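# Seat one blank on the fixture's two locating pins

## Task

Set a single blank over both of the fixture's locating pins so it sits flat on the rest pads, and keep the second blank off the fixture.

## Robot and tools

Robot: two UR-type arms in a physics simulation. left_arm carries a two-finger gripper (Robotiq 2F-85 style); right_arm carries a magnet gripper that holds only steel or iron. Each arm has a wrist camera: cam_left_wrist and cam_right_wrist, both 896x504.

Frames. The scene frame has its origin at table-top height, halfway between the nominal bases; +z is up, +x points out over the table, and left_arm is on the +y side (image left/right is not the same thing). Every pose, velocity, target and wrist-camera pose for an arm is given in that arm's own base frame. Calibrated bases in the scene frame: left_arm at (+0.044, +0.386, +0.013) m, right_arm at (+0.039, -0.389, +0.013) m, both with z up and only a slight yaw. Reported positions can be wrong by a few centimetres, more so at long reach.

End effectors. For left_arm, end_effector_position is the point between the closed finger pads. Fingers point along the gripper's +z and close along its y. Fingertips extend about 19 mm past that point when closed and 6 mm when fully open. For right_arm it is the centre of the round face. The face's z axis points outward. The face is a 48 mm rubber ring around a 31 mm metal centre. Both tools have a block sticking out about 10 cm to one side, which turns with the tool.

The 16-number row. Both execute_actions and move use the same single row of 16 numbers, which covers both arms together, in this order:
- left dx, dy, dz, rx, ry, rz
- left gripper position, force_limit, speed
- right dx, dy, dz, rx, ry, rz
- right magnet

Each pose number is an offset from that arm's current Hand target, measured along the arm's base axes, with rotation taken about the Hand target position. It is not an absolute pose. Scale: 1.0 equals 0.6 m or 180 degrees. rx, ry, rz together form one rotation vector.

Gripper numbers:
- position: +1 is fully open (85 mm); about -0.8 brings the pads together; -1 closes until the fingers are blocked.
- force_limit: -1 to +1.
- speed: roughly 20, 85 and 150 mm/s at -1, 0 and +1.
- magnet: 1 switches the tool on, 0 switches it off.

A 0 in a gripper or magnet slot is a real command. To leave a tool unchanged, resend the value you last sent. The gripper only picks up a new force_limit or speed when position also changes by at least 0.01.

execute_actions(actions, cameras). actions is a list of actions; each action is a table of up to 15 rows. Each row lasts one 1/30 s step, and the last row is held until the action's 15 steps are done. Every row in an action counts from the Hand target at the start of that action, so sending the same offset again moves the arm further. An empty list just returns the current state and images.

move(target, speed, blend, stop_force, zero, blocking, cameras). Drives each end effector in a straight line toward its target.
- target: one row, or a list of up to 15 rows. Every row is an offset from the same starting Hand targets, not from the row before it.
- speed: in m/s, from 0.002 to 3.6; default 0.25.
- blend: corner rounding in metres.
- stop_force: 3 to 120 N. It ends an arm's path when the wrist sensor feels that much push against the motion. It is unreliable while the tool is rotating and cannot be combined with blocking=false. Leave it out when backing an arm away from a contact.
- zero: whether to re-zero the sensor first; defaults to true.
- The move line in the result reports how it ended: done, off_target, moving, held or fault. limits=paced means the pose was clipped; limits=held means steps were withheld.

Other tools:
- wait(seconds 0–10) lets the scene run.
- stop brakes a running move.
- zoom_image(camera, region [x0,y0,x1,y1], at most 504 px per side) enlarges part of the latest image.
- zero_wrist_force(arm) re-zeros the force sensor.
- read_manual returns licence text only.
- finished_scene(scene) ends the scene. The goal must still hold once the robot lets go.

Result lines.
- end_effector_position is in metres; end_effector_quat_wxyz gives orientation.
- Hand target is your last commanded pose after clipping. The next offsets count from it. The arm often stops short of it; send the missing distance as an offset.
- Orientation commands are clipped to within 32 degrees of the measured orientation.
- object_status for the gripper: 0 moving, 1 blocked while opening, 2 blocked while closing (a real grip), 3 at the requested opening or fully closed.
- position_measured is in counts: 3 is open, about 130 is 40 mm, 230 is pads touching.
- Magnet status: magnet_out is 1 when the magnet is engaged; magnet_back is 1 when it is retracted; part_present is 1 when steel is held at 30% force or more.
- Wrist force and torque are in the end effector's axes. Noise is about 0.18 N.
- Joint velocities reading "within noise" means the arm is still.

Magnet handling. Holding force is about 120 N when flat steel covers the metal centre. It drops to about half at 1.5 mm and about 9% at 5 mm. Light parts can jump to the face from about 10 mm. Stop just short of contact: going about 1 mm past touch can hit the force limit.

Things to avoid:
- Dropping parts, releasing a part while it is still moving, and slams or hard presses.
- Gripping hard on a part that is still resting on something.
- Letting anything fall or be left off the table.
- Collisions between the arms, which can end the scene.
- Torque faults, from contact torque reaching a joint limit (wrists 26.3 N m, others 141 N m). Force faults, from about 150 N outside force. Either fault stops the arm for 10 s.
- Motors hotter than 85 °C, which lock the arm for 30–60 s. Watch for a MOTOR HOT line and avoid long stretched-out holds.
- Paths that pass near an arm's own base.

Occasionally something briefly pushes loose objects.

Each tool is called after ">>>" by a JSON object that holds its "method" and its "body".

## Session

>>> {"method": "execute_actions", "body": {"actions": []}}

Scene clock: 0.00 s.
left_arm: end_effector_position=(+0.2958, +0.4978, +0.3319) position_measured=3 object_status=3 end_effector_quat_wxyz=(-0.106, +0.149, +0.983, -0.021) | right_arm: end_effector_position=(+0.4243, -0.0191, +0.3698) magnet_out=0 magnet_back=1 part_present=0 end_effector_quat_wxyz=(-0.446, +0.886, -0.026, +0.125)
Joint positions: left_arm=[0.739 -1.316 1.251 -1.336 -1.433 1.028] | right_arm=[-0.762 -1.764 1.874 -1.114 -0.744 -0.957]
Joint velocities: within noise
Joint torques (N m): no reading
Motor temperatures (°C): left_arm=[30 24 27 29 37 30] | right_arm=[35 31 30 44 32 38]
Wrist force (N): no reading
Wrist torque (N m): no reading
Wrist force, peak (N): no reading
Hand target: left_arm +0.2958, +0.4978, +0.3319; -0.106, +0.149, +0.983, -0.021 | right_arm +0.4243, -0.0191, +0.3698; -0.446, +0.886, -0.026, +0.125

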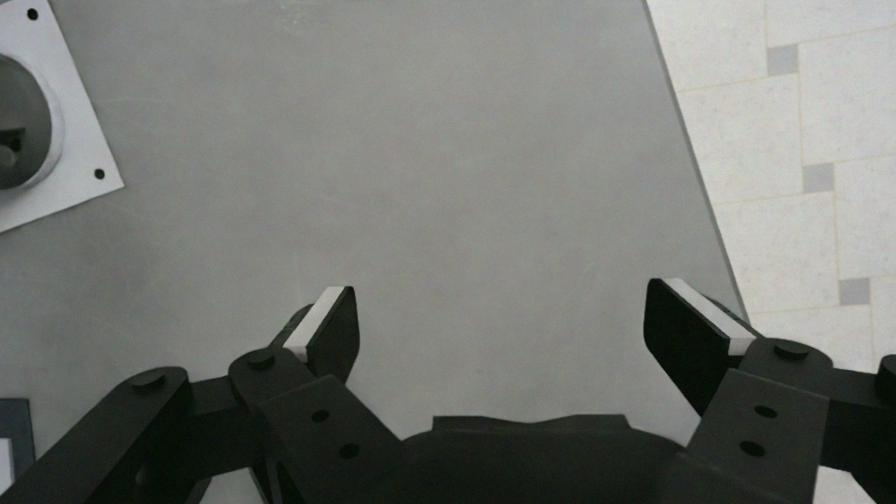

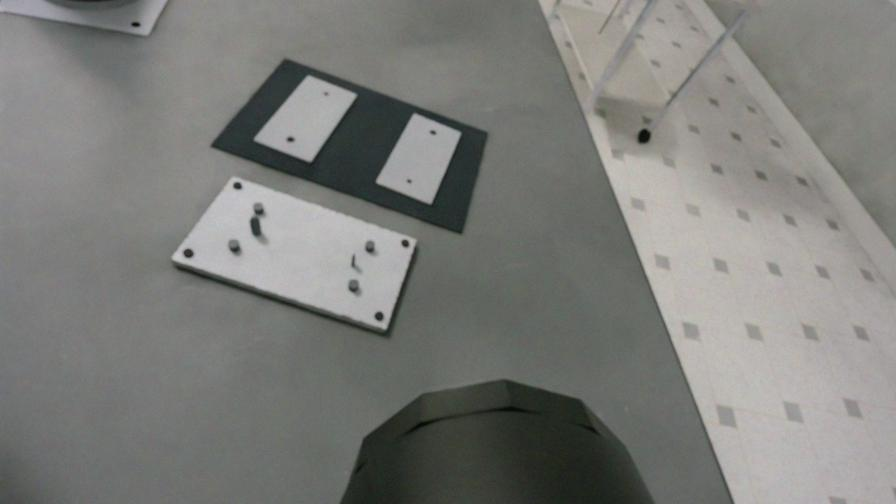

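>>> {"method": "move", "body": {"target": [0,0,0,0,0,0,1,1,1,0.04,0.28,0.13,-0.1645,0.293,-0.441,0], "speed": 0.5, "cameras": ["cam_right_wrist"]}}

Scene clock: 2.87 s.
left_arm: end_effector_position=(+0.2958, +0.4978, +0.3319) position_measured=3 object_status=3 end_effector_quat_wxyz=(-0.106, +0.149, +0.983, -0.021) | right_arm: end_effector_position=(+0.4483, +0.1489, +0.4478) magnet_out=0 magnet_back=1 part_present=0 end_effector_quat_wxyz=(+0.000, +0.706, -0.708, -0.001)
Joint positions: left_arm=[0.739 -1.316 1.251 -1.336 -1.433 1.028] | right_arm=[0.034 -1.651 1.497 -1.416 -1.57 1.607]
Joint velocities: within noise
Joint torques (N m): left_arm=[-0.58 -38.25 -25.01 -2.53 0.77 0.04] | right_arm=[7.8 -12.58 -34.34 -0.84 -1.33 1.66]
Motor temperatures (°C): left_arm=[30 24 27 29 37 30] | right_arm=[35 31 30 44 32 38]
Wrist force (N): left_arm=[0.1 0.2 0.0] | right_arm=[-0.6 -1.0 -0.5]
Wrist torque (N m): left_arm=[0.03 -0.01 0.00] | right_arm=[0.07 -0.01 -0.23]
Wrist force, peak (N): left_arm=[0.1 0.3 0.1] | right_arm=[-1.0 -1.4 -0.9]
Hand target: left_arm +0.2958, +0.4978, +0.3319; -0.106, +0.149, +0.983, -0.021 | right_arm +0.4483, +0.1489, +0.4478; +0.000, +0.706, -0.708, -0.001
Off the commanded pose: left_arm 0.000 m, 0 deg | right_arm 0.000 m, 0 deg.
move: done
Images, in order (width x height): cam_right_wrist 896x504.

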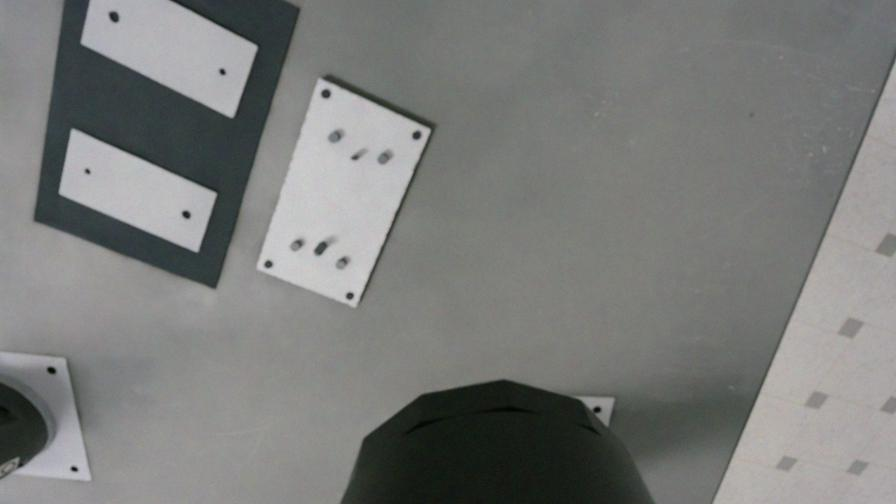

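>>> {"method": "move", "body": {"target": [0,0,0,0,0,0,1,1,1,-0.09,0.635,-0.43,0,0,0,0], "speed": 0.5, "cameras": ["cam_right_wrist"]}}

>>> {"method": "zoom_image", "body": {"camera": "cam_right_wrist", "region": [250, 50, 650, 450]}}

>>> {"method": "move", "body": {"target": [0,0,0,0,0,0,1,1,1,0.26,-0.125,0,0,0,0,0], "speed": 0.5, "cameras": ["cam_right_wrist"]}}

>>> {"method": "zoom_image", "body": {"camera": "cam_right_wrist", "region": [250, 50, 650, 450]}}

>>> {"method": "move", "body": {"target": [0,0,0,0,0,0,1,1,1,-0.26,-0.29,0.05,0,0,0,0], "speed": 0.5, "cameras": ["cam_right_wrist"]}}

>>> {"method": "zoom_image", "body": {"camera": "cam_right_wrist", "region": [250, 50, 650, 450]}}

Scene clock: 4.93 s.
left_arm: end_effector_position=(+0.2958, +0.4978, +0.3319) position_measured=3 object_status=3 end_effector_quat_wxyz=(-0.106, +0.149, +0.983, -0.021) | right_arm: end_effector_position=(+0.3943, +0.5298, +0.1899) magnet_out=0 magnet_back=1 part_present=0 end_effector_quat_wxyz=(+0.000, +0.706, -0.708, -0.001)
Joint positions: left_arm=[0.739 -1.316 1.251 -1.336 -1.433 1.028] | right_arm=[0.727 -1.114 1.523 -1.979 -1.57 2.3]
Joint velocities: within noise
Joint torques (N m): left_arm=[-1.78 -38.34 -25.1 -2.27 0.95 0.11] | right_arm=[8.76 -33.56 -33.43 -1.07 -1.59 1.66]
Motor temperatures (°C): left_arm=[30 24 27 29 37 30] | right_arm=[35 31 30 44 32 38]
Wrist force (N): left_arm=[-0.1 -0.1 -0.2] | right_arm=[0.0 -0.9 -0.2]
Wrist torque (N m): left_arm=[-0.02 0.02 0.00] | right_arm=[0.06 -0.08 -0.24]
Wrist force, peak (N): left_arm=[-0.2 -0.3 0.1] | right_arm=[1.4 -1.3 -2.2]
Hand target: left_arm +0.2958, +0.4978, +0.3319; -0.106, +0.149, +0.983, -0.021 | right_arm +0.3943, +0.5299, +0.1898; +0.000, +0.706, -0.708, -0.001
Off the commanded pose: left_arm 0.000 m, 0 deg | right_arm 0.000 m, 0 deg.
move: done
Images, in order (width x height): cam_right_wrist 896x504.

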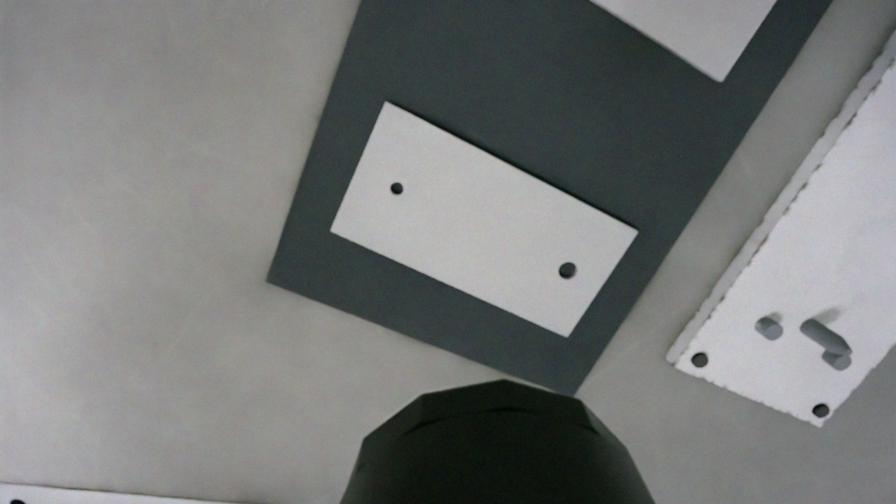

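Scaled by 1.260 from the camera's 896x504 image, which has a finer 1280x720 frame.

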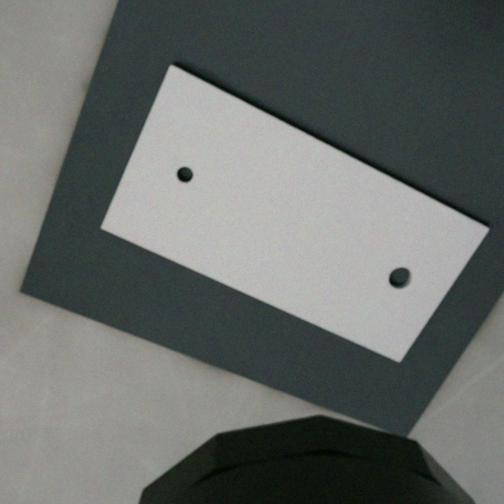

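Scene clock: 6.13 s.
left_arm: end_effector_position=(+0.2958, +0.4978, +0.3319) position_measured=3 object_status=3 end_effector_quat_wxyz=(-0.106, +0.149, +0.983, -0.021) | right_arm: end_effector_position=(+0.5502, +0.4549, +0.1898) magnet_out=0 magnet_back=1 part_present=0 end_effector_quat_wxyz=(+0.000, +0.706, -0.708, -0.001)
Joint positions: left_arm=[0.739 -1.316 1.251 -1.336 -1.433 1.028] | right_arm=[0.503 -0.993 1.333 -1.909 -1.57 2.075]
Joint velocities: within noise
Joint torques (N m): left_arm=[-0.88 -40.02 -26.98 -2.38 1.25 0.17] | right_arm=[-7.25 -39.92 -34.18 -1 1.11 -1.77]
Motor temperatures (°C): left_arm=[30 24 27 29 37 30] | right_arm=[35 31 30 44 32 38]
Wrist force (N): left_arm=[0.2 0.0 0.0] | right_arm=[-0.2 -1.0 -0.6]
Wrist torque (N m): left_arm=[0.00 -0.02 0.00] | right_arm=[0.02 -0.05 -0.20]
Wrist force, peak (N): left_arm=[0.2 0.2 -0.1] | right_arm=[1.1 -3.1 -0.5]
Hand target: left_arm +0.2958, +0.4978, +0.3319; -0.106, +0.149, +0.983, -0.021 | right_arm +0.5503, +0.4549, +0.1898; +0.000, +0.706, -0.708, -0.001
Off the commanded pose: left_arm 0.000 m, 0 deg | right_arm 0.000 m, 0 deg.
move: done
Images, in order (width x height): cam_right_wrist 896x504.

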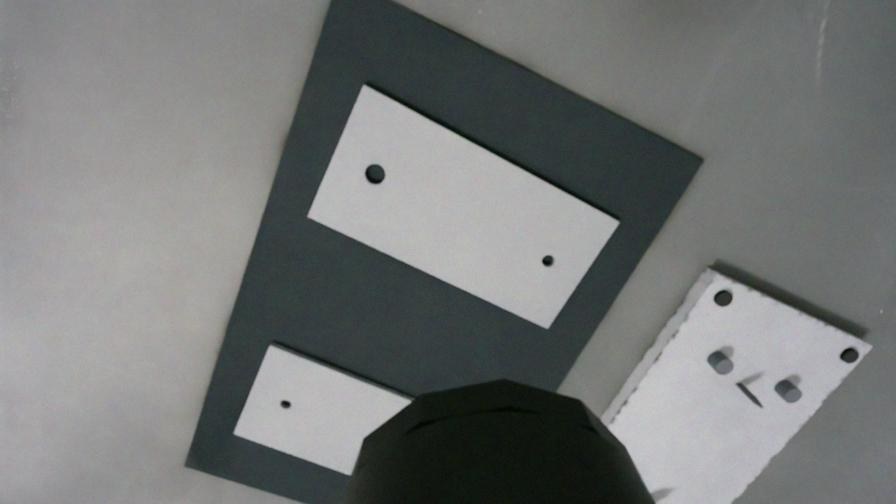

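Scaled by 1.260 from the camera's 896x504 image, which has a finer 1280x720 frame.

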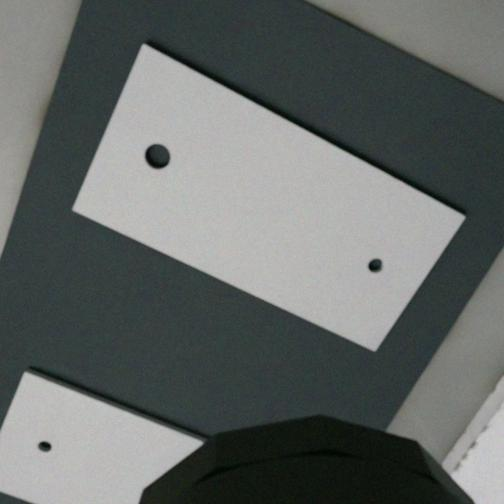

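Scene clock: 7.53 s.
left_arm: end_effector_position=(+0.2958, +0.4978, +0.3319) position_measured=3 object_status=3 end_effector_quat_wxyz=(-0.106, +0.149, +0.983, -0.021) | right_arm: end_effector_position=(+0.3944, +0.2810, +0.2198) magnet_out=0 magnet_back=1 part_present=0 end_effector_quat_wxyz=(+0.000, +0.706, -0.708, -0.001)
Joint positions: left_arm=[0.739 -1.316 1.251 -1.336 -1.433 1.028] | right_arm=[0.34 -1.542 1.988 -2.016 -1.57 1.913]
Joint velocities: within noise
Joint torques (N m): left_arm=[-1.95 -39.18 -26.04 -2.18 1.43 0.14] | right_arm=[-8.68 -33.04 -14.79 -1.07 1.13 -2.16]
Motor temperatures (°C): left_arm=[30 24 27 29 37 30] | right_arm=[35 31 30 44 32 38]
Wrist force (N): left_arm=[-0.1 -0.1 -0.2] | right_arm=[-0.3 -0.9 -0.4]
Wrist torque (N m): left_arm=[-0.01 0.01 0.00] | right_arm=[0.07 -0.03 -0.27]
Wrist force, peak (N): left_arm=[-0.3 0.0 0.1] | right_arm=[-1.7 -2.1 -0.5]
Hand target: left_arm +0.2958, +0.4978, +0.3319; -0.106, +0.149, +0.983, -0.021 | right_arm +0.3943, +0.2809, +0.2198; +0.000, +0.706, -0.708, -0.001
Off the commanded pose: left_arm 0.000 m, 0 deg | right_arm 0.000 m, 0 deg.
move: done
Images, in order (width x height): cam_right_wrist 896x504.

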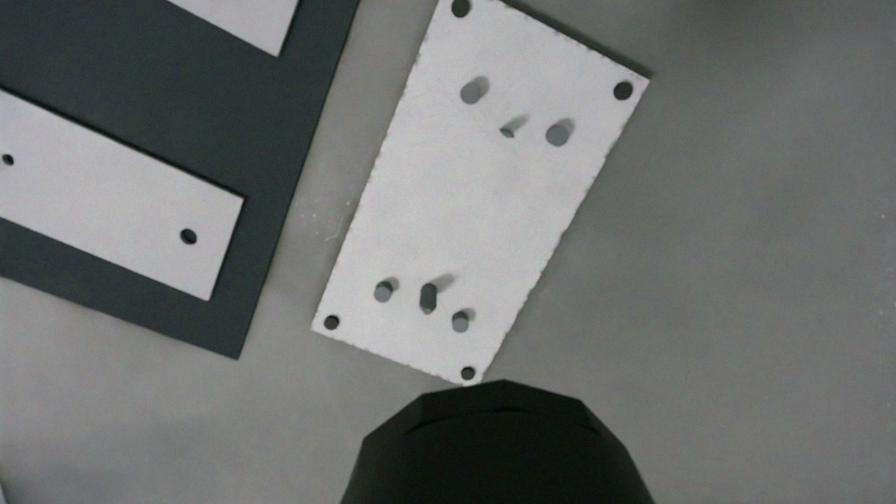

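Scaled by 1.260 from the camera's 896x504 image, which has a finer 1280x720 frame.

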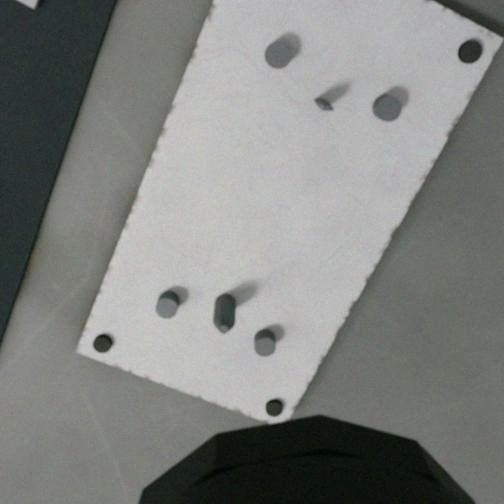

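>>> {"method": "move", "body": {"target": [0,0,0,0,0,0,1,1,1,0.0045,-0.045,0.0127,0,0,-0.5055,0], "speed": 0.6, "cameras": ["cam_right_wrist"]}}

>>> {"method": "zoom_image", "body": {"camera": "cam_right_wrist", "region": [330, 150, 470, 230]}}

>>> {"method": "zoom_image", "body": {"camera": "cam_right_wrist", "region": [510, 230, 650, 310]}}

Scene clock: 10.13 s.
left_arm: end_effector_position=(+0.2958, +0.4978, +0.3319) position_measured=3 object_status=3 end_effector_quat_wxyz=(-0.106, +0.149, +0.983, -0.021) | right_arm: end_effector_position=(+0.3970, +0.2539, +0.2274) magnet_out=0 magnet_back=1 part_present=0 end_effector_quat_wxyz=(+0.000, +0.009, +1.000, +0.001)
Joint positions: left_arm=[0.739 -1.316 1.251 -1.336 -1.433 1.028] | right_arm=[0.282 -1.583 2.009 -1.997 -1.57 3.442]
Joint velocities: within noise
Joint torques (N m): left_arm=[-3.89 -38.98 -25.94 -2 1.67 0.13] | right_arm=[7.42 -24.1 -31.79 -1.15 -1.2 2.09]
Motor temperatures (°C): left_arm=[30 24 27 29 37 30] | right_arm=[35 31 30 44 31 38]
Wrist force (N): left_arm=[0.0 -0.1 0.2] | right_arm=[-0.2 -1.0 -0.5]
Wrist torque (N m): left_arm=[-0.02 0.00 0.00] | right_arm=[0.03 -0.03 -0.24]
Wrist force, peak (N): left_arm=[-0.3 0.1 -0.1] | right_arm=[-0.2 -1.4 -1.0]
Hand target: left_arm +0.2958, +0.4978, +0.3319; -0.106, +0.149, +0.983, -0.021 | right_arm +0.3970, +0.2539, +0.2274; +0.000, +0.010, +1.000, +0.001
Off the commanded pose: left_arm 0.000 m, 0 deg | right_arm 0.000 m, 0 deg.
move: done
Images, in order (width x height): cam_right_wrist 896x504.

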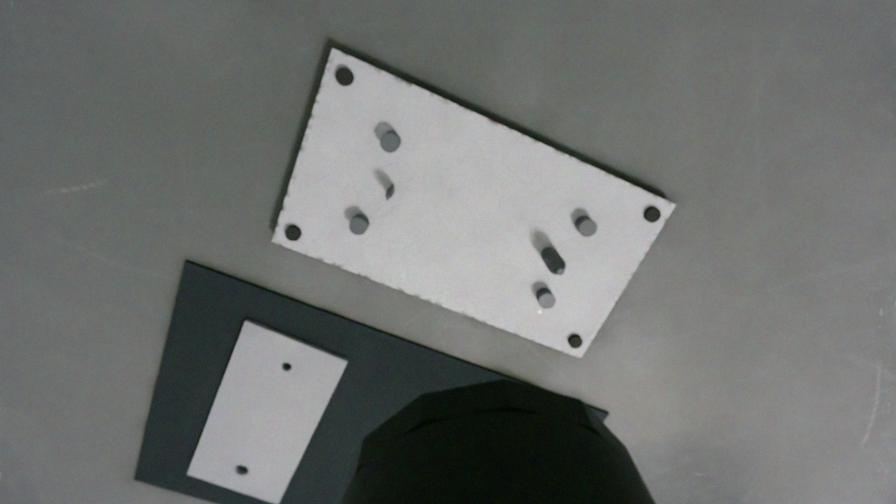

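Scaled by 3.600 from the camera's 896x504 image, which has a finer 1280x720 frame.

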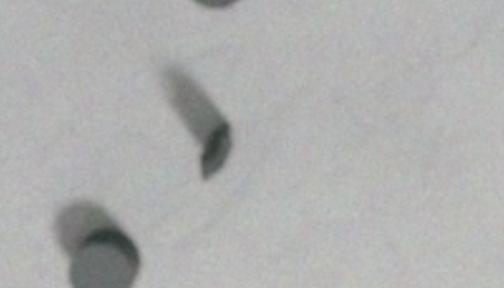

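Scaled by 3.600 from the camera's 896x504 image, which has a finer 1280x720 frame.

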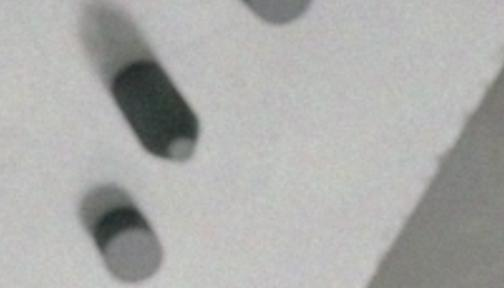

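>>> {"method": "move", "body": {"target": [0,0,0,0,0,0,1,1,1,0.0117,0.0068,0,0,0,0.0189,0], "cameras": ["cam_right_wrist"]}}

>>> {"method": "zoom_image", "body": {"camera": "cam_right_wrist", "region": [330, 150, 470, 230]}}

>>> {"method": "zoom_image", "body": {"camera": "cam_right_wrist", "region": [510, 230, 650, 310]}}

Scene clock: 12.63 s.
left_arm: end_effector_position=(+0.2958, +0.4978, +0.3319) position_measured=3 object_status=3 end_effector_quat_wxyz=(-0.106, +0.149, +0.983, -0.021) | right_arm: end_effector_position=(+0.4040, +0.2580, +0.2274) magnet_out=0 magnet_back=1 part_present=0 end_effector_quat_wxyz=(+0.000, -0.020, +1.000, +0.001)
Joint positions: left_arm=[0.739 -1.316 1.251 -1.336 -1.433 1.028] | right_arm=[0.286 -1.563 1.989 -1.997 -1.57 3.388]
Joint velocities: within noise
Joint torques (N m): left_arm=[-3.74 -40.52 -26.01 -2.06 1.62 -0.09] | right_arm=[7.98 -14.23 -33.14 -2.95 0.92 -2.09]
Motor temperatures (°C): left_arm=[30 24 27 29 37 30] | right_arm=[35 31 30 44 31 38]
Wrist force (N): left_arm=[0.0 -0.1 -0.1] | right_arm=[-0.3 -1.2 -0.8]
Wrist torque (N m): left_arm=[-0.02 0.01 0.00] | right_arm=[0.03 -0.02 -0.24]
Wrist force, peak (N): left_arm=[-0.1 -0.3 0.3] | right_arm=[-0.4 -1.3 -0.9]
Hand target: left_arm +0.2958, +0.4978, +0.3319; -0.106, +0.149, +0.983, -0.021 | right_arm +0.4041, +0.2580, +0.2274; +0.000, -0.020, +1.000, +0.001
Off the commanded pose: left_arm 0.000 m, 0 deg | right_arm 0.000 m, 0 deg.
move: done
Images, in order (width x height): cam_right_wrist 896x504.

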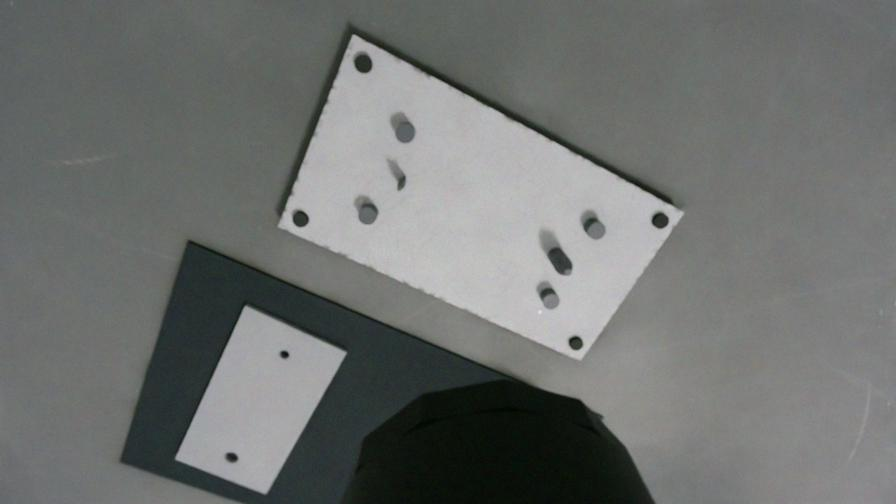

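Scaled by 3.600 from the camera's 896x504 image, which has a finer 1280x720 frame.

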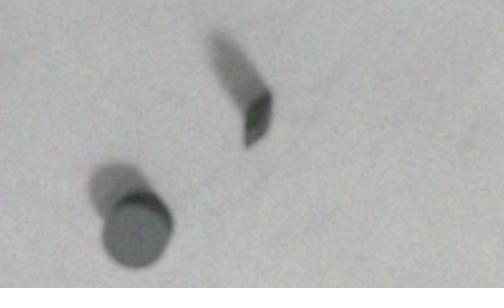

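Scaled by 3.600 from the camera's 896x504 image, which has a finer 1280x720 frame.

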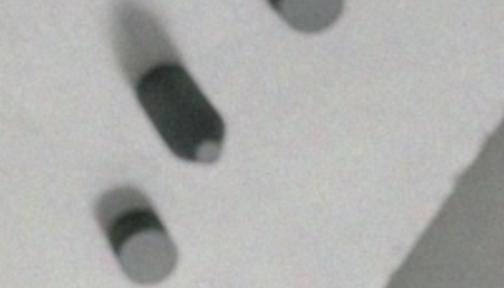

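>>> {"method": "move", "body": {"target": [[0,0,0,0,0,0,1,1,1,-0.048,0.4298,-0.1,0,0,0.4866,0],[0,0,0,0,0,0,1,1,1,-0.048,0.4298,-0.375,0,0,0.4866,0]], "speed": 0.5, "blend": 0.02, "cameras": ["cam_right_wrist"]}}

>>> {"method": "move", "body": {"target": [0,0,0,0,0,0,1,1,1,0,0,-0.03,0,0,0,0], "speed": 0.005, "stop_force": 5, "cameras": ["cam_right_wrist"]}}

Scene clock: 15.70 s.
left_arm: end_effector_position=(+0.2958, +0.4978, +0.3319) position_measured=3 object_status=3 end_effector_quat_wxyz=(-0.106, +0.149, +0.983, -0.021) | right_arm: end_effector_position=(+0.3752, +0.5158, +0.0026) magnet_out=0 magnet_back=1 part_present=0 end_effector_quat_wxyz=(+0.000, +0.706, -0.708, -0.001)
Joint positions: left_arm=[0.739 -1.316 1.251 -1.336 -1.433 1.028] | right_arm=[0.731 -0.898 1.746 -2.418 -1.57 2.304]
Joint velocities: within noise
Joint torques (N m): left_arm=[-6.22 -39.31 -25.63 -1.82 1.3 0.32] | right_arm=[7.24 -35.57 -27.66 -4.61 1.15 1.45]
Motor temperatures (°C): left_arm=[30 24 27 29 37 30] | right_arm=[35 31 30 44 31 38]
Wrist force (N): left_arm=[-0.1 0.0 -0.1] | right_arm=[0.2 -1.1 -0.2]
Wrist torque (N m): left_arm=[-0.01 0.02 0.00] | right_arm=[0.06 -0.09 -0.24]
Wrist force, peak (N): left_arm=[-0.1 0.0 0.4] | right_arm=[-0.9 -1.2 -3.2]
Hand target: left_arm +0.2958, +0.4978, +0.3319; -0.106, +0.149, +0.983, -0.021 | right_arm +0.3753, +0.5159, +0.0024; +0.000, +0.706, -0.708, -0.001
Off the commanded pose: left_arm 0.000 m, 0 deg | right_arm 0.000 m, 0 deg.
move: done
Images, in order (width x height): cam_right_wrist 896x504.

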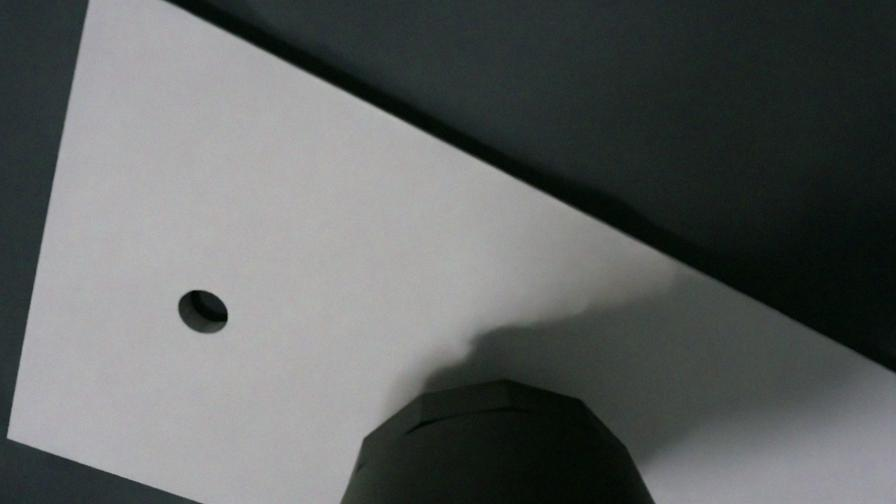

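Scene clock: 18.53 s.
left_arm: end_effector_position=(+0.2958, +0.4978, +0.3319) position_measured=3 object_status=3 end_effector_quat_wxyz=(-0.106, +0.149, +0.983, -0.021) | right_arm: end_effector_position=(+0.3753, +0.5159, -0.0064) magnet_out=0 magnet_back=1 part_present=0 end_effector_quat_wxyz=(+0.000, +0.706, -0.708, -0.001)
Joint positions: left_arm=[0.739 -1.316 1.251 -1.336 -1.433 1.028] | right_arm=[0.731 -0.882 1.748 -2.436 -1.57 2.304]
Joint velocities: within noise
Joint torques (N m): left_arm=[-7.35 -40.75 -26.88 -1.63 1.49 -0.07] | right_arm=[6.31 -49.2 -14.16 -1 1.03 1.21]
Motor temperatures (°C): left_arm=[30 24 27 29 37 30] | right_arm=[35 31 30 44 31 38]
Wrist force (N): left_arm=[0.0 0.1 0.2] | right_arm=[3.1 1.6 -8.5]
Wrist torque (N m): left_arm=[0.02 0.00 0.00] | right_arm=[0.25 -0.06 -0.20]
Wrist force, peak (N): left_arm=[-0.3 0.0 -0.3] | right_arm=[9.7 7.2 -19.5]
Hand target: left_arm +0.2958, +0.4978, +0.3319; -0.106, +0.149, +0.983, -0.021 | right_arm +0.3753, +0.5159, -0.0064; +0.000, +0.706, -0.708, -0.001 (not the last commanded pose)
Off the commanded pose: left_arm 0.000 m, 0 deg | right_arm 0.009 m, 0 deg.
move: contact (right_arm)
Images, in order (width x height): cam_right_wrist 896x504.

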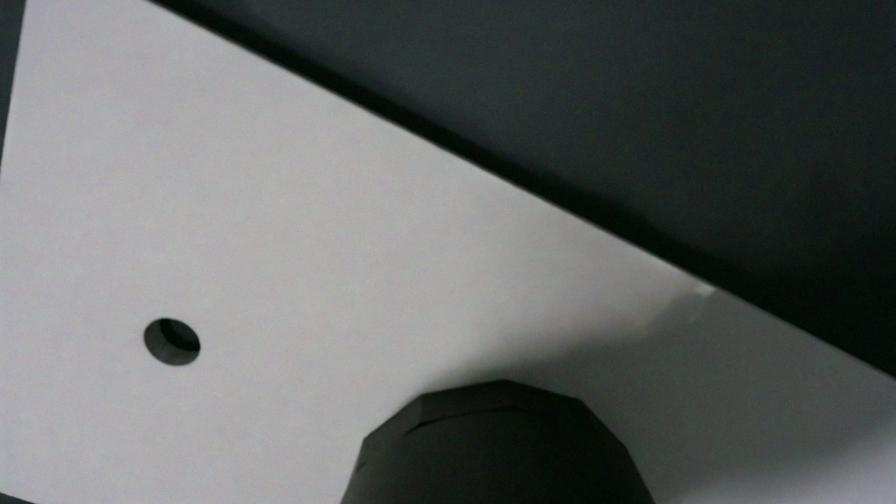

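>>> {"method": "execute_actions", "body": {"actions": [[[0,0,0,0,0,0,1,1,1,0,0,0,0,0,0,1]]], "cameras": ["cam_right_wrist"]}}

>>> {"method": "move", "body": {"target": [[0,0,0,0,0,0,1,1,1,0,0,0.02,0,0,0,1],[0,0,0,0,0,0,1,1,1,0,0,0.144,0,0,0,1],[0,0,0,0,0,0,1,1,1,0.0235,-0.3978,0.144,0,0,-0.4875,1],[0,0,0,0,0,0,1,1,1,0.0235,-0.3978,0.0873,0,0,-0.4875,1]], "speed": [0.05,0.2,0.4,0.1], "cameras": ["cam_right_wrist"]}}

>>> {"method": "zoom_image", "body": {"camera": "cam_right_wrist", "region": [50, 250, 350, 450]}}

Scene clock: 19.43 s.
left_arm: end_effector_position=(+0.2958, +0.4978, +0.3319) position_measured=3 object_status=3 end_effector_quat_wxyz=(-0.106, +0.149, +0.983, -0.021) | right_arm: end_effector_position=(+0.3753, +0.5159, -0.0064) magnet_out=1 magnet_back=0 part_present=1 end_effector_quat_wxyz=(+0.000, +0.706, -0.708, -0.001)
Joint positions: left_arm=[0.739 -1.316 1.251 -1.336 -1.433 1.028] | right_arm=[0.731 -0.882 1.748 -2.436 -1.57 2.304]
Joint velocities: within noise
Joint torques (N m): left_arm=[-7.81 -40.22 -26.18 -1.57 1.44 0.08] | right_arm=[3.88 -48.05 -21.38 -1.1 0.95 0.73]
Motor temperatures (°C): left_arm=[30 24 27 29 37 30] | right_arm=[35 31 30 44 31 38]
Wrist force (N): left_arm=[0.0 0.0 -0.1] | right_arm=[-0.5 -2.5 -1.0]
Wrist torque (N m): left_arm=[0.00 0.01 0.00] | right_arm=[0.27 -0.14 -0.27]
Wrist force, peak (N): left_arm=[-0.2 -0.1 -0.1] | right_arm=[3.0 1.1 -9.2]
Hand target: left_arm +0.2958, +0.4978, +0.3319; -0.106, +0.149, +0.983, -0.021 | right_arm +0.3753, +0.5159, -0.0064; +0.000, +0.706, -0.708, -0.001
Off the commanded pose: left_arm 0.000 m, 0 deg | right_arm 0.000 m, 0 deg.
Images, in order (width x height): cam_right_wrist 896x504.

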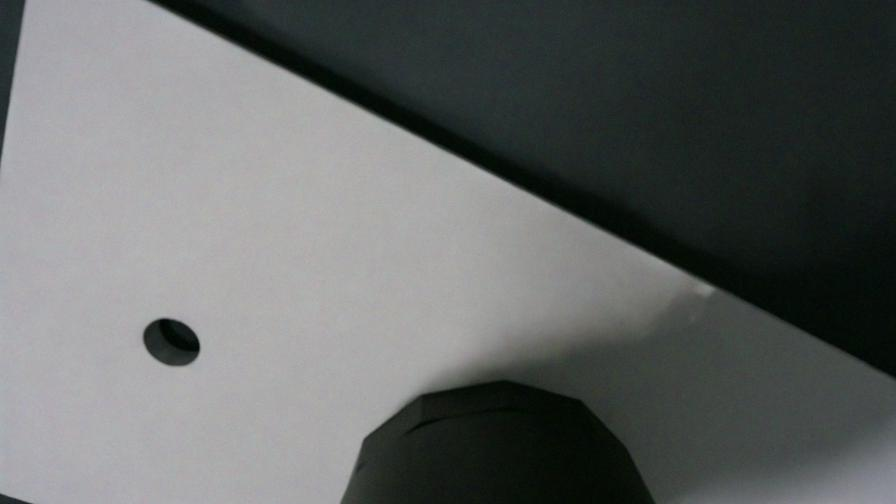

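Scene clock: 23.13 s.
left_arm: end_effector_position=(+0.2958, +0.4978, +0.3319) position_measured=3 object_status=3 end_effector_quat_wxyz=(-0.106, +0.149, +0.983, -0.021) | right_arm: end_effector_position=(+0.3894, +0.2772, +0.0461) magnet_out=1 magnet_back=0 part_present=1 end_effector_quat_wxyz=(+0.000, -0.019, +1.000, +0.001)
Joint positions: left_arm=[0.739 -1.316 1.251 -1.336 -1.433 1.028] | right_arm=[0.336 -1.249 2.21 -2.533 -1.57 3.44]
Joint velocities: within noise
Joint torques (N m): left_arm=[-7.59 -40.98 -25.52 -1.5 1.63 0.14] | right_arm=[-7.76 -23.05 -7.52 -5.1 -1.41 1.58]
Motor temperatures (°C): left_arm=[30 24 27 29 37 30] | right_arm=[35 31 30 44 31 38]
Wrist force (N): left_arm=[-0.1 -0.2 0.1] | right_arm=[-0.1 -0.6 3.5]
Wrist torque (N m): left_arm=[-0.04 0.03 0.01] | right_arm=[0.03 -0.07 -0.22]
Wrist force, peak (N): left_arm=[-0.3 -0.1 -0.2] | right_arm=[0.4 -1.0 5.3]
Hand target: left_arm +0.2958, +0.4978, +0.3319; -0.106, +0.149, +0.983, -0.021 | right_arm +0.3894, +0.2772, +0.0460; +0.000, -0.019, +1.000, +0.001
Off the commanded pose: left_arm 0.000 m, 0 deg | right_arm 0.000 m, 0 deg.
move: done
Images, in order (width x height): cam_right_wrist 896x504.

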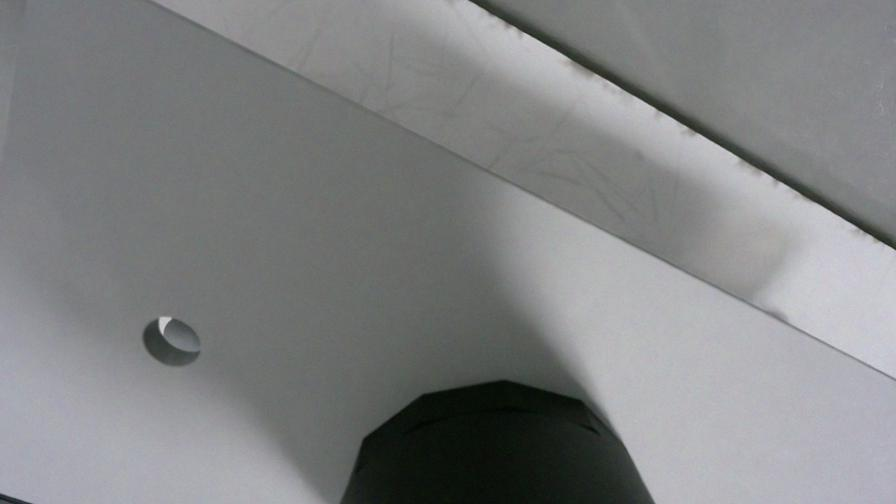

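Scaled by 1.680 from the camera's 896x504 image, which has a finer 1280x720 frame.

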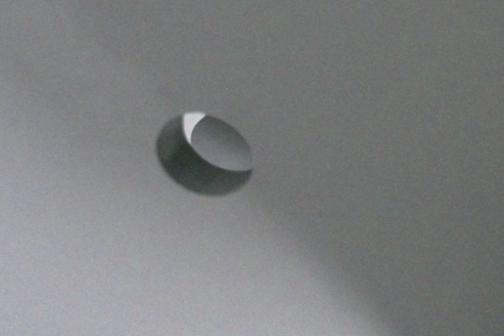

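>>> {"method": "move", "body": {"target": [0,0,0,0,0,0,1,1,1,0,0,-0.075,0,0,0,1], "speed": 0.008, "stop_force": 8, "cameras": ["cam_right_wrist"]}}

Scene clock: 26.93 s.
left_arm: end_effector_position=(+0.2958, +0.4978, +0.3319) position_measured=3 object_status=3 end_effector_quat_wxyz=(-0.106, +0.149, +0.983, -0.021) | right_arm: end_effector_position=(+0.3893, +0.2772, +0.0269) magnet_out=1 magnet_back=0 part_present=1 end_effector_quat_wxyz=(+0.000, -0.019, +1.000, +0.001)
Joint positions: left_arm=[0.739 -1.316 1.251 -1.336 -1.433 1.028] | right_arm=[0.336 -1.202 2.22 -2.59 -1.57 3.44]
Joint velocities: within noise
Joint torques (N m): left_arm=[-9.21 -40.49 -25.18 -1.15 1.4 0.21] | right_arm=[-8.07 -41.99 -28.77 -3.04 -1.33 0.9]
Motor temperatures (°C): left_arm=[30 24 27 29 37 30] | right_arm=[35 31 30 44 31 38]
Wrist force (N): left_arm=[-0.1 -0.1 0.0] | right_arm=[7.2 4.7 4.0]
Wrist torque (N m): left_arm=[-0.02 0.02 0.00] | right_arm=[0.02 -0.12 -0.02]
Wrist force, peak (N): left_arm=[0.0 0.2 -0.3] | right_arm=[10.2 4.8 -4.5]
Hand target: left_arm +0.2958, +0.4978, +0.3319; -0.106, +0.149, +0.983, -0.021 | right_arm +0.3893, +0.2772, +0.0269; +0.000, -0.019, +1.000, +0.001 (not the last commanded pose)
Off the commanded pose: left_arm 0.000 m, 0 deg | right_arm 0.026 m, 0 deg.
move: contact (right_arm)
Images, in order (width x height): cam_right_wrist 896x504.

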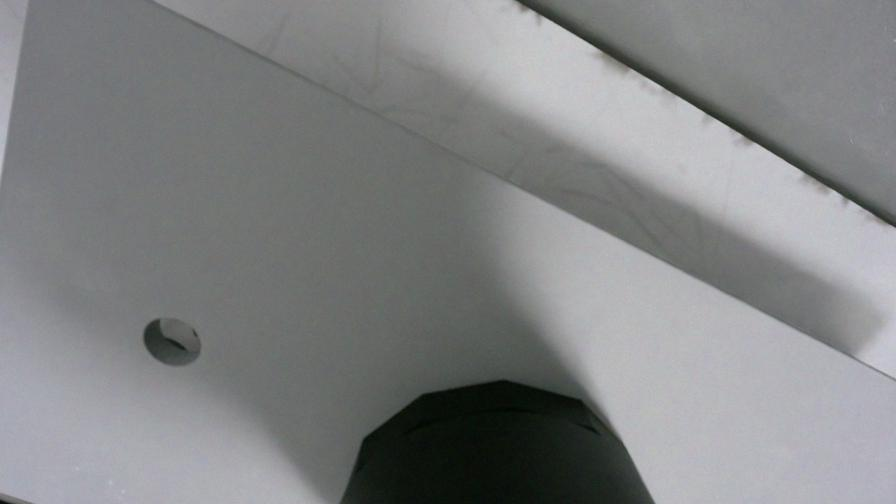

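>>> {"method": "move", "body": {"target": [0,0,0,0,0,0,1,1,1,-0.0009,0.0006,0.0,0,0,0,1], "speed": 0.01, "cameras": []}}

>>> {"method": "move", "body": {"target": [0,0,0,0,0,0,1,1,1,0,0,-0.043,0,0,0,1], "speed": 0.006, "stop_force": 10, "cameras": ["cam_right_wrist"]}}

>>> {"method": "zoom_image", "body": {"camera": "cam_right_wrist", "region": [50, 250, 350, 450]}}

Scene clock: 27.87 s.
left_arm: end_effector_position=(+0.2958, +0.4978, +0.3319) position_measured=3 object_status=3 end_effector_quat_wxyz=(-0.106, +0.149, +0.983, -0.021) | right_arm: end_effector_position=(+0.3888, +0.2775, +0.0269) magnet_out=1 magnet_back=0 part_present=1 end_effector_quat_wxyz=(+0.000, -0.019, +1.000, +0.001)
Joint positions: left_arm=[0.739 -1.316 1.251 -1.336 -1.433 1.028] | right_arm=[0.337 -1.202 2.221 -2.591 -1.57 3.441]
Joint velocities: within noise
Joint torques (N m): left_arm=[-8.69 -41.08 -26.54 -1.04 1.31 0.12] | right_arm=[8.08 -40.57 -7.36 -4.7 -1.5 1.76]
Motor temperatures (°C): left_arm=[30 24 27 29 37 30] | right_arm=[35 31 30 44 31 38]
Wrist force (N): left_arm=[0.0 -0.1 0.0] | right_arm=[-0.1 -0.8 3.4]
Wrist torque (N m): left_arm=[-0.01 0.00 0.00] | right_arm=[0.04 -0.08 -0.24]
Wrist force, peak (N): left_arm=[-0.1 0.1 0.2] | right_arm=[7.8 4.7 5.2]
Hand target: left_arm +0.2958, +0.4978, +0.3319; -0.106, +0.149, +0.983, -0.021 | right_arm +0.3888, +0.2775, +0.0269; +0.000, -0.019, +1.000, +0.001
Off the commanded pose: left_arm 0.000 m, 0 deg | right_arm 0.000 m, 0 deg.
move: done
No camera images: "cameras" was empty.

Scene clock: 29.50 s.
left_arm: end_effector_position=(+0.2958, +0.4978, +0.3319) position_measured=3 object_status=3 end_effector_quat_wxyz=(-0.106, +0.149, +0.983, -0.021) | right_arm: end_effector_position=(+0.3888, +0.2776, +0.0250) magnet_out=1 magnet_back=0 part_present=1 end_effector_quat_wxyz=(+0.000, -0.019, +1.000, +0.001)
Joint positions: left_arm=[0.739 -1.316 1.251 -1.336 -1.433 1.028] | right_arm=[0.337 -1.197 2.222 -2.596 -1.57 3.441]
Joint velocities: within noise
Joint torques (N m): left_arm=[-9.05 -39.23 -26.81 -1.03 1.24 0.11] | right_arm=[-1.73 -40.98 -27.11 -2.89 -1.63 0.89]
Motor temperatures (°C): left_arm=[30 24 27 29 37 30] | right_arm=[35 31 30 44 31 38]
Wrist force (N): left_arm=[-0.1 0.0 0.0] | right_arm=[7.6 4.3 1.7]
Wrist torque (N m): left_arm=[0.00 0.02 0.00] | right_arm=[-0.04 0.02 -0.04]
Wrist force, peak (N): left_arm=[0.0 0.3 -0.2] | right_arm=[11.0 3.3 -6.6]
Hand target: left_arm +0.2958, +0.4978, +0.3319; -0.106, +0.149, +0.983, -0.021 | right_arm +0.3888, +0.2776, +0.0250; +0.000, -0.019, +1.000, +0.001 (not the last commanded pose)
Off the commanded pose: left_arm 0.000 m, 0 deg | right_arm 0.024 m, 0 deg.
move: contact (right_arm)
Images, in order (width x height): cam_right_wrist 896x504.

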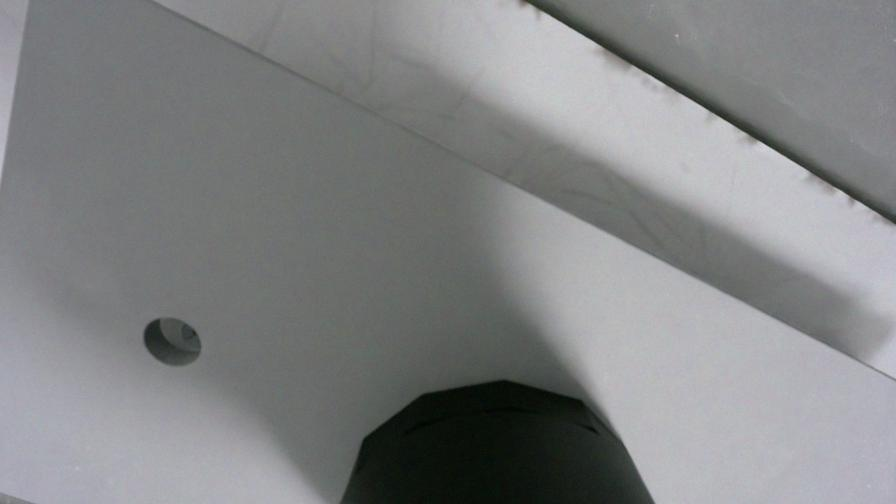

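Scaled by 1.680 from the camera's 896x504 image, which has a finer 1280x720 frame.

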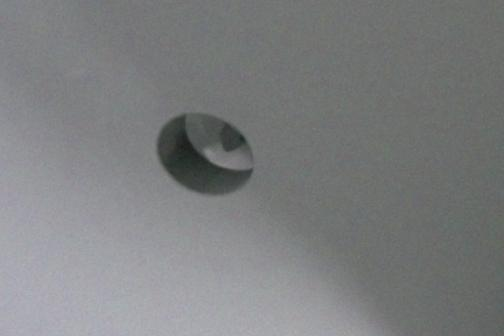

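>>> {"method": "move", "body": {"target": [0,0,0,0,0,0,1,1,1,-0.0013,0.0006,0.0,0,0,0,1], "speed": 0.01, "cameras": []}}

>>> {"method": "move", "body": {"target": [0,0,0,0,0,0,1,1,1,0,0,-0.04,0,0,0,1], "speed": 0.006, "stop_force": 10, "cameras": ["cam_right_wrist"]}}

>>> {"method": "zoom_image", "body": {"camera": "cam_right_wrist", "region": [50, 250, 350, 450]}}

Scene clock: 30.40 s.
left_arm: end_effector_position=(+0.2958, +0.4978, +0.3319) position_measured=3 object_status=3 end_effector_quat_wxyz=(-0.106, +0.149, +0.983, -0.021) | right_arm: end_effector_position=(+0.3880, +0.2779, +0.0250) magnet_out=1 magnet_back=0 part_present=1 end_effector_quat_wxyz=(+0.000, -0.019, +1.000, +0.001)
Joint positions: left_arm=[0.739 -1.316 1.251 -1.336 -1.433 1.028] | right_arm=[0.338 -1.198 2.223 -2.597 -1.57 3.442]
Joint velocities: within noise
Joint torques (N m): left_arm=[-8.65 -40.7 -26.04 -0.84 1.54 0.26] | right_arm=[6.63 -40.18 -6.23 -4.87 -1.31 1.77]
Motor temperatures (°C): left_arm=[30 24 27 29 37 30] | right_arm=[35 31 30 44 31 38]
Wrist force (N): left_arm=[-0.1 0.0 -0.1] | right_arm=[0.1 -1.0 3.3]
Wrist torque (N m): left_arm=[0.00 0.02 0.00] | right_arm=[0.02 -0.11 -0.24]
Wrist force, peak (N): left_arm=[0.3 0.0 0.2] | right_arm=[8.7 4.0 3.8]
Hand target: left_arm +0.2958, +0.4978, +0.3319; -0.106, +0.149, +0.983, -0.021 | right_arm +0.3880, +0.2779, +0.0250; +0.000, -0.019, +1.000, +0.001
Off the commanded pose: left_arm 0.000 m, 0 deg | right_arm 0.000 m, 0 deg.
move: done
No camera images: "cameras" was empty.

Scene clock: 33.80 s.
left_arm: end_effector_position=(+0.2958, +0.4978, +0.3319) position_measured=3 object_status=3 end_effector_quat_wxyz=(-0.106, +0.149, +0.983, -0.021) | right_arm: end_effector_position=(+0.3880, +0.2779, +0.0132) magnet_out=1 magnet_back=0 part_present=1 end_effector_quat_wxyz=(+0.000, -0.019, +1.000, +0.001)
Joint positions: left_arm=[0.739 -1.316 1.251 -1.336 -1.433 1.028] | right_arm=[0.338 -1.168 2.228 -2.632 -1.57 3.442]
Joint velocities: within noise
Joint torques (N m): left_arm=[-8.54 -41.39 -25.71 -0.81 1.4 0.12] | right_arm=[3.26 -35.54 -20.12 -0.67 1.47 1.4]
Motor temperatures (°C): left_arm=[30 24 27 29 37 30] | right_arm=[35 31 30 44 31 38]
Wrist force (N): left_arm=[0.0 0.0 0.2] | right_arm=[-0.1 -2.4 -6.0]
Wrist torque (N m): left_arm=[0.00 0.01 0.00] | right_arm=[0.37 -0.20 -0.21]
Wrist force, peak (N): left_arm=[0.0 -0.3 -0.2] | right_arm=[14.9 -9.8 -34.2]
Hand target: left_arm +0.2958, +0.4978, +0.3319; -0.106, +0.149, +0.983, -0.021 | right_arm +0.3880, +0.2779, +0.0132; +0.000, -0.019, +1.000, +0.001 (not the last commanded pose)
Off the commanded pose: left_arm 0.000 m, 0 deg | right_arm 0.012 m, 0 deg.
move: contact (right_arm)
Images, in order (width x height): cam_right_wrist 896x504.

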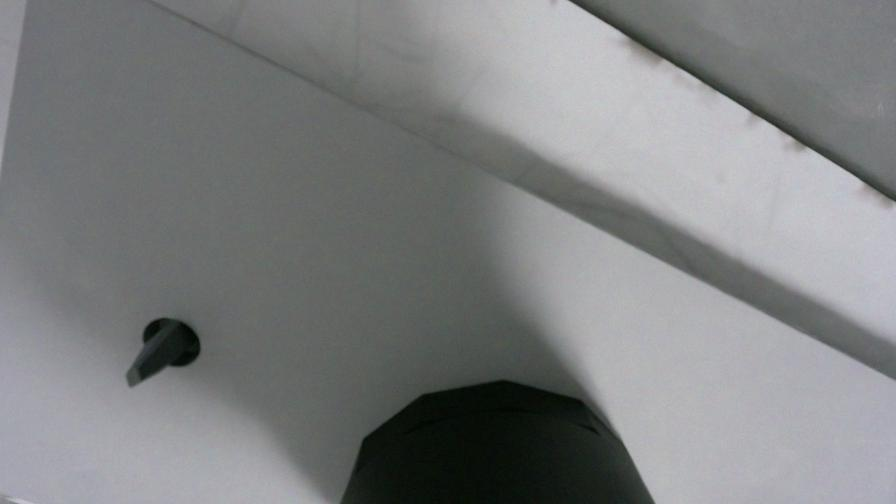

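Scaled by 1.680 from the camera's 896x504 image, which has a finer 1280x720 frame.

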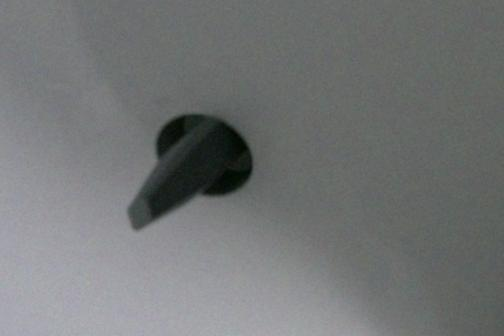

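>>> {"method": "execute_actions", "body": {"actions": [[[0,0,0,0,0,0,1,1,1,0,0,0,0,0,0,0]]], "cameras": []}}

>>> {"method": "move", "body": {"target": [[0,0,0,0,0,0,1,1,1,0,0,0.01,0,0,0,0],[0,0,0,0,0,0,1,1,1,0,0.05,0.28,0,0,0,0]], "speed": [0.03,0.3], "cameras": ["cam_right_wrist"]}}

>>> {"method": "zoom_image", "body": {"camera": "cam_right_wrist", "region": [300, 0, 700, 360]}}

Scene clock: 34.63 s.
left_arm: end_effector_position=(+0.2958, +0.4978, +0.3319) position_measured=3 object_status=3 end_effector_quat_wxyz=(-0.106, +0.149, +0.983, -0.021) | right_arm: end_effector_position=(+0.3880, +0.2779, +0.0132) magnet_out=0 magnet_back=1 part_present=0 end_effector_quat_wxyz=(+0.000, -0.019, +1.000, +0.001)
Joint positions: left_arm=[0.739 -1.316 1.251 -1.336 -1.433 1.028] | right_arm=[0.338 -1.168 2.228 -2.632 -1.57 3.442]
Joint velocities: within noise
Joint torques (N m): left_arm=[-9.31 -40.85 -27.87 -1.06 1.41 0.27] | right_arm=[1.21 -20.07 -18.4 -1.8 1.46 1.37]
Motor temperatures (°C): left_arm=[30 24 27 29 37 30] | right_arm=[35 31 30 44 31 38]
Wrist force (N): left_arm=[-0.1 0.0 0.1] | right_arm=[5.6 -5.3 -16.8]
Wrist torque (N m): left_arm=[0.00 0.02 0.00] | right_arm=[0.25 -0.05 -0.17]
Wrist force, peak (N): left_arm=[0.0 0.0 -0.2] | right_arm=[5.5 -5.1 -19.3]
Hand target: left_arm +0.2958, +0.4978, +0.3319; -0.106, +0.149, +0.983, -0.021 | right_arm +0.3880, +0.2779, +0.0132; +0.000, -0.019, +1.000, +0.001
Off the commanded pose: left_arm 0.000 m, 0 deg | right_arm 0.000 m, 0 deg.
No camera images: "cameras" was empty.

Scene clock: 36.20 s.
left_arm: end_effector_position=(+0.2958, +0.4978, +0.3319) position_measured=3 object_status=3 end_effector_quat_wxyz=(-0.106, +0.149, +0.983, -0.021) | right_arm: end_effector_position=(+0.3880, +0.3079, +0.1811) magnet_out=0 magnet_back=1 part_present=0 end_effector_quat_wxyz=(+0.000, -0.019, +1.000, +0.001) end_effector_velocity=(+0.000, -0.001, +0.000) end_effector_angular_velocity=(-0.003, +0.001, +0.000)
Joint positions: left_arm=[0.739 -1.316 1.251 -1.336 -1.433 1.028] | right_arm=[0.398 -1.468 2.022 -2.125 -1.57 3.502]
Joint velocities: left_arm=[within noise] | right_arm=[0 -0.001 -0.001 0.005 -0.002 0]
Joint torques (N m): left_arm=[-10.66 -41.31 -25.84 -1.14 1.52 0.3] | right_arm=[8.39 -33.66 -32.31 -0.96 -1.48 1.65]
Motor temperatures (°C): left_arm=[30 24 27 29 37 30] | right_arm=[35 31 30 44 31 38]
Wrist force (N): left_arm=[0.0 0.1 0.1] | right_arm=[0.1 -1.0 -0.7]
Wrist torque (N m): left_arm=[0.02 -0.01 0.01] | right_arm=[-0.01 -0.08 -0.20]
Wrist force, peak (N): left_arm=[-0.2 -0.2 -0.2] | right_arm=[5.4 -5.0 -18.1]
Hand target: left_arm +0.2958, +0.4978, +0.3319; -0.106, +0.149, +0.983, -0.021 | right_arm +0.3880, +0.3079, +0.1812; +0.000, -0.019, +1.000, +0.001
Off the commanded pose: left_arm 0.000 m, 0 deg | right_arm 0.000 m, 0 deg.
move: done
Images, in order (width x height): cam_right_wrist 896x504.

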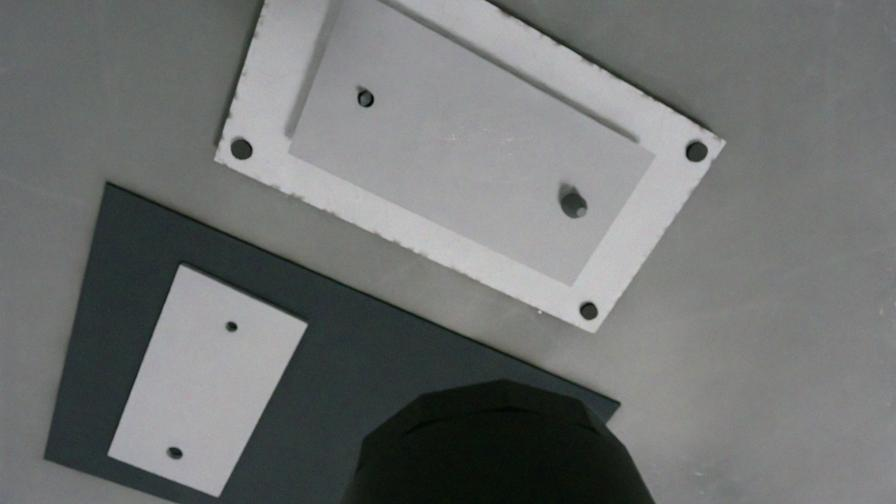

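Scaled by 1.260 from the camera's 896x504 image, which has a finer 1280x720 frame.

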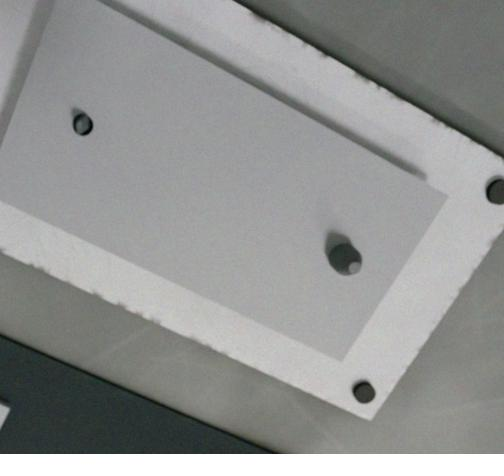

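>>> {"method": "finished_scene", "body": {"scene": 3}}

The scene is finished: the task was done.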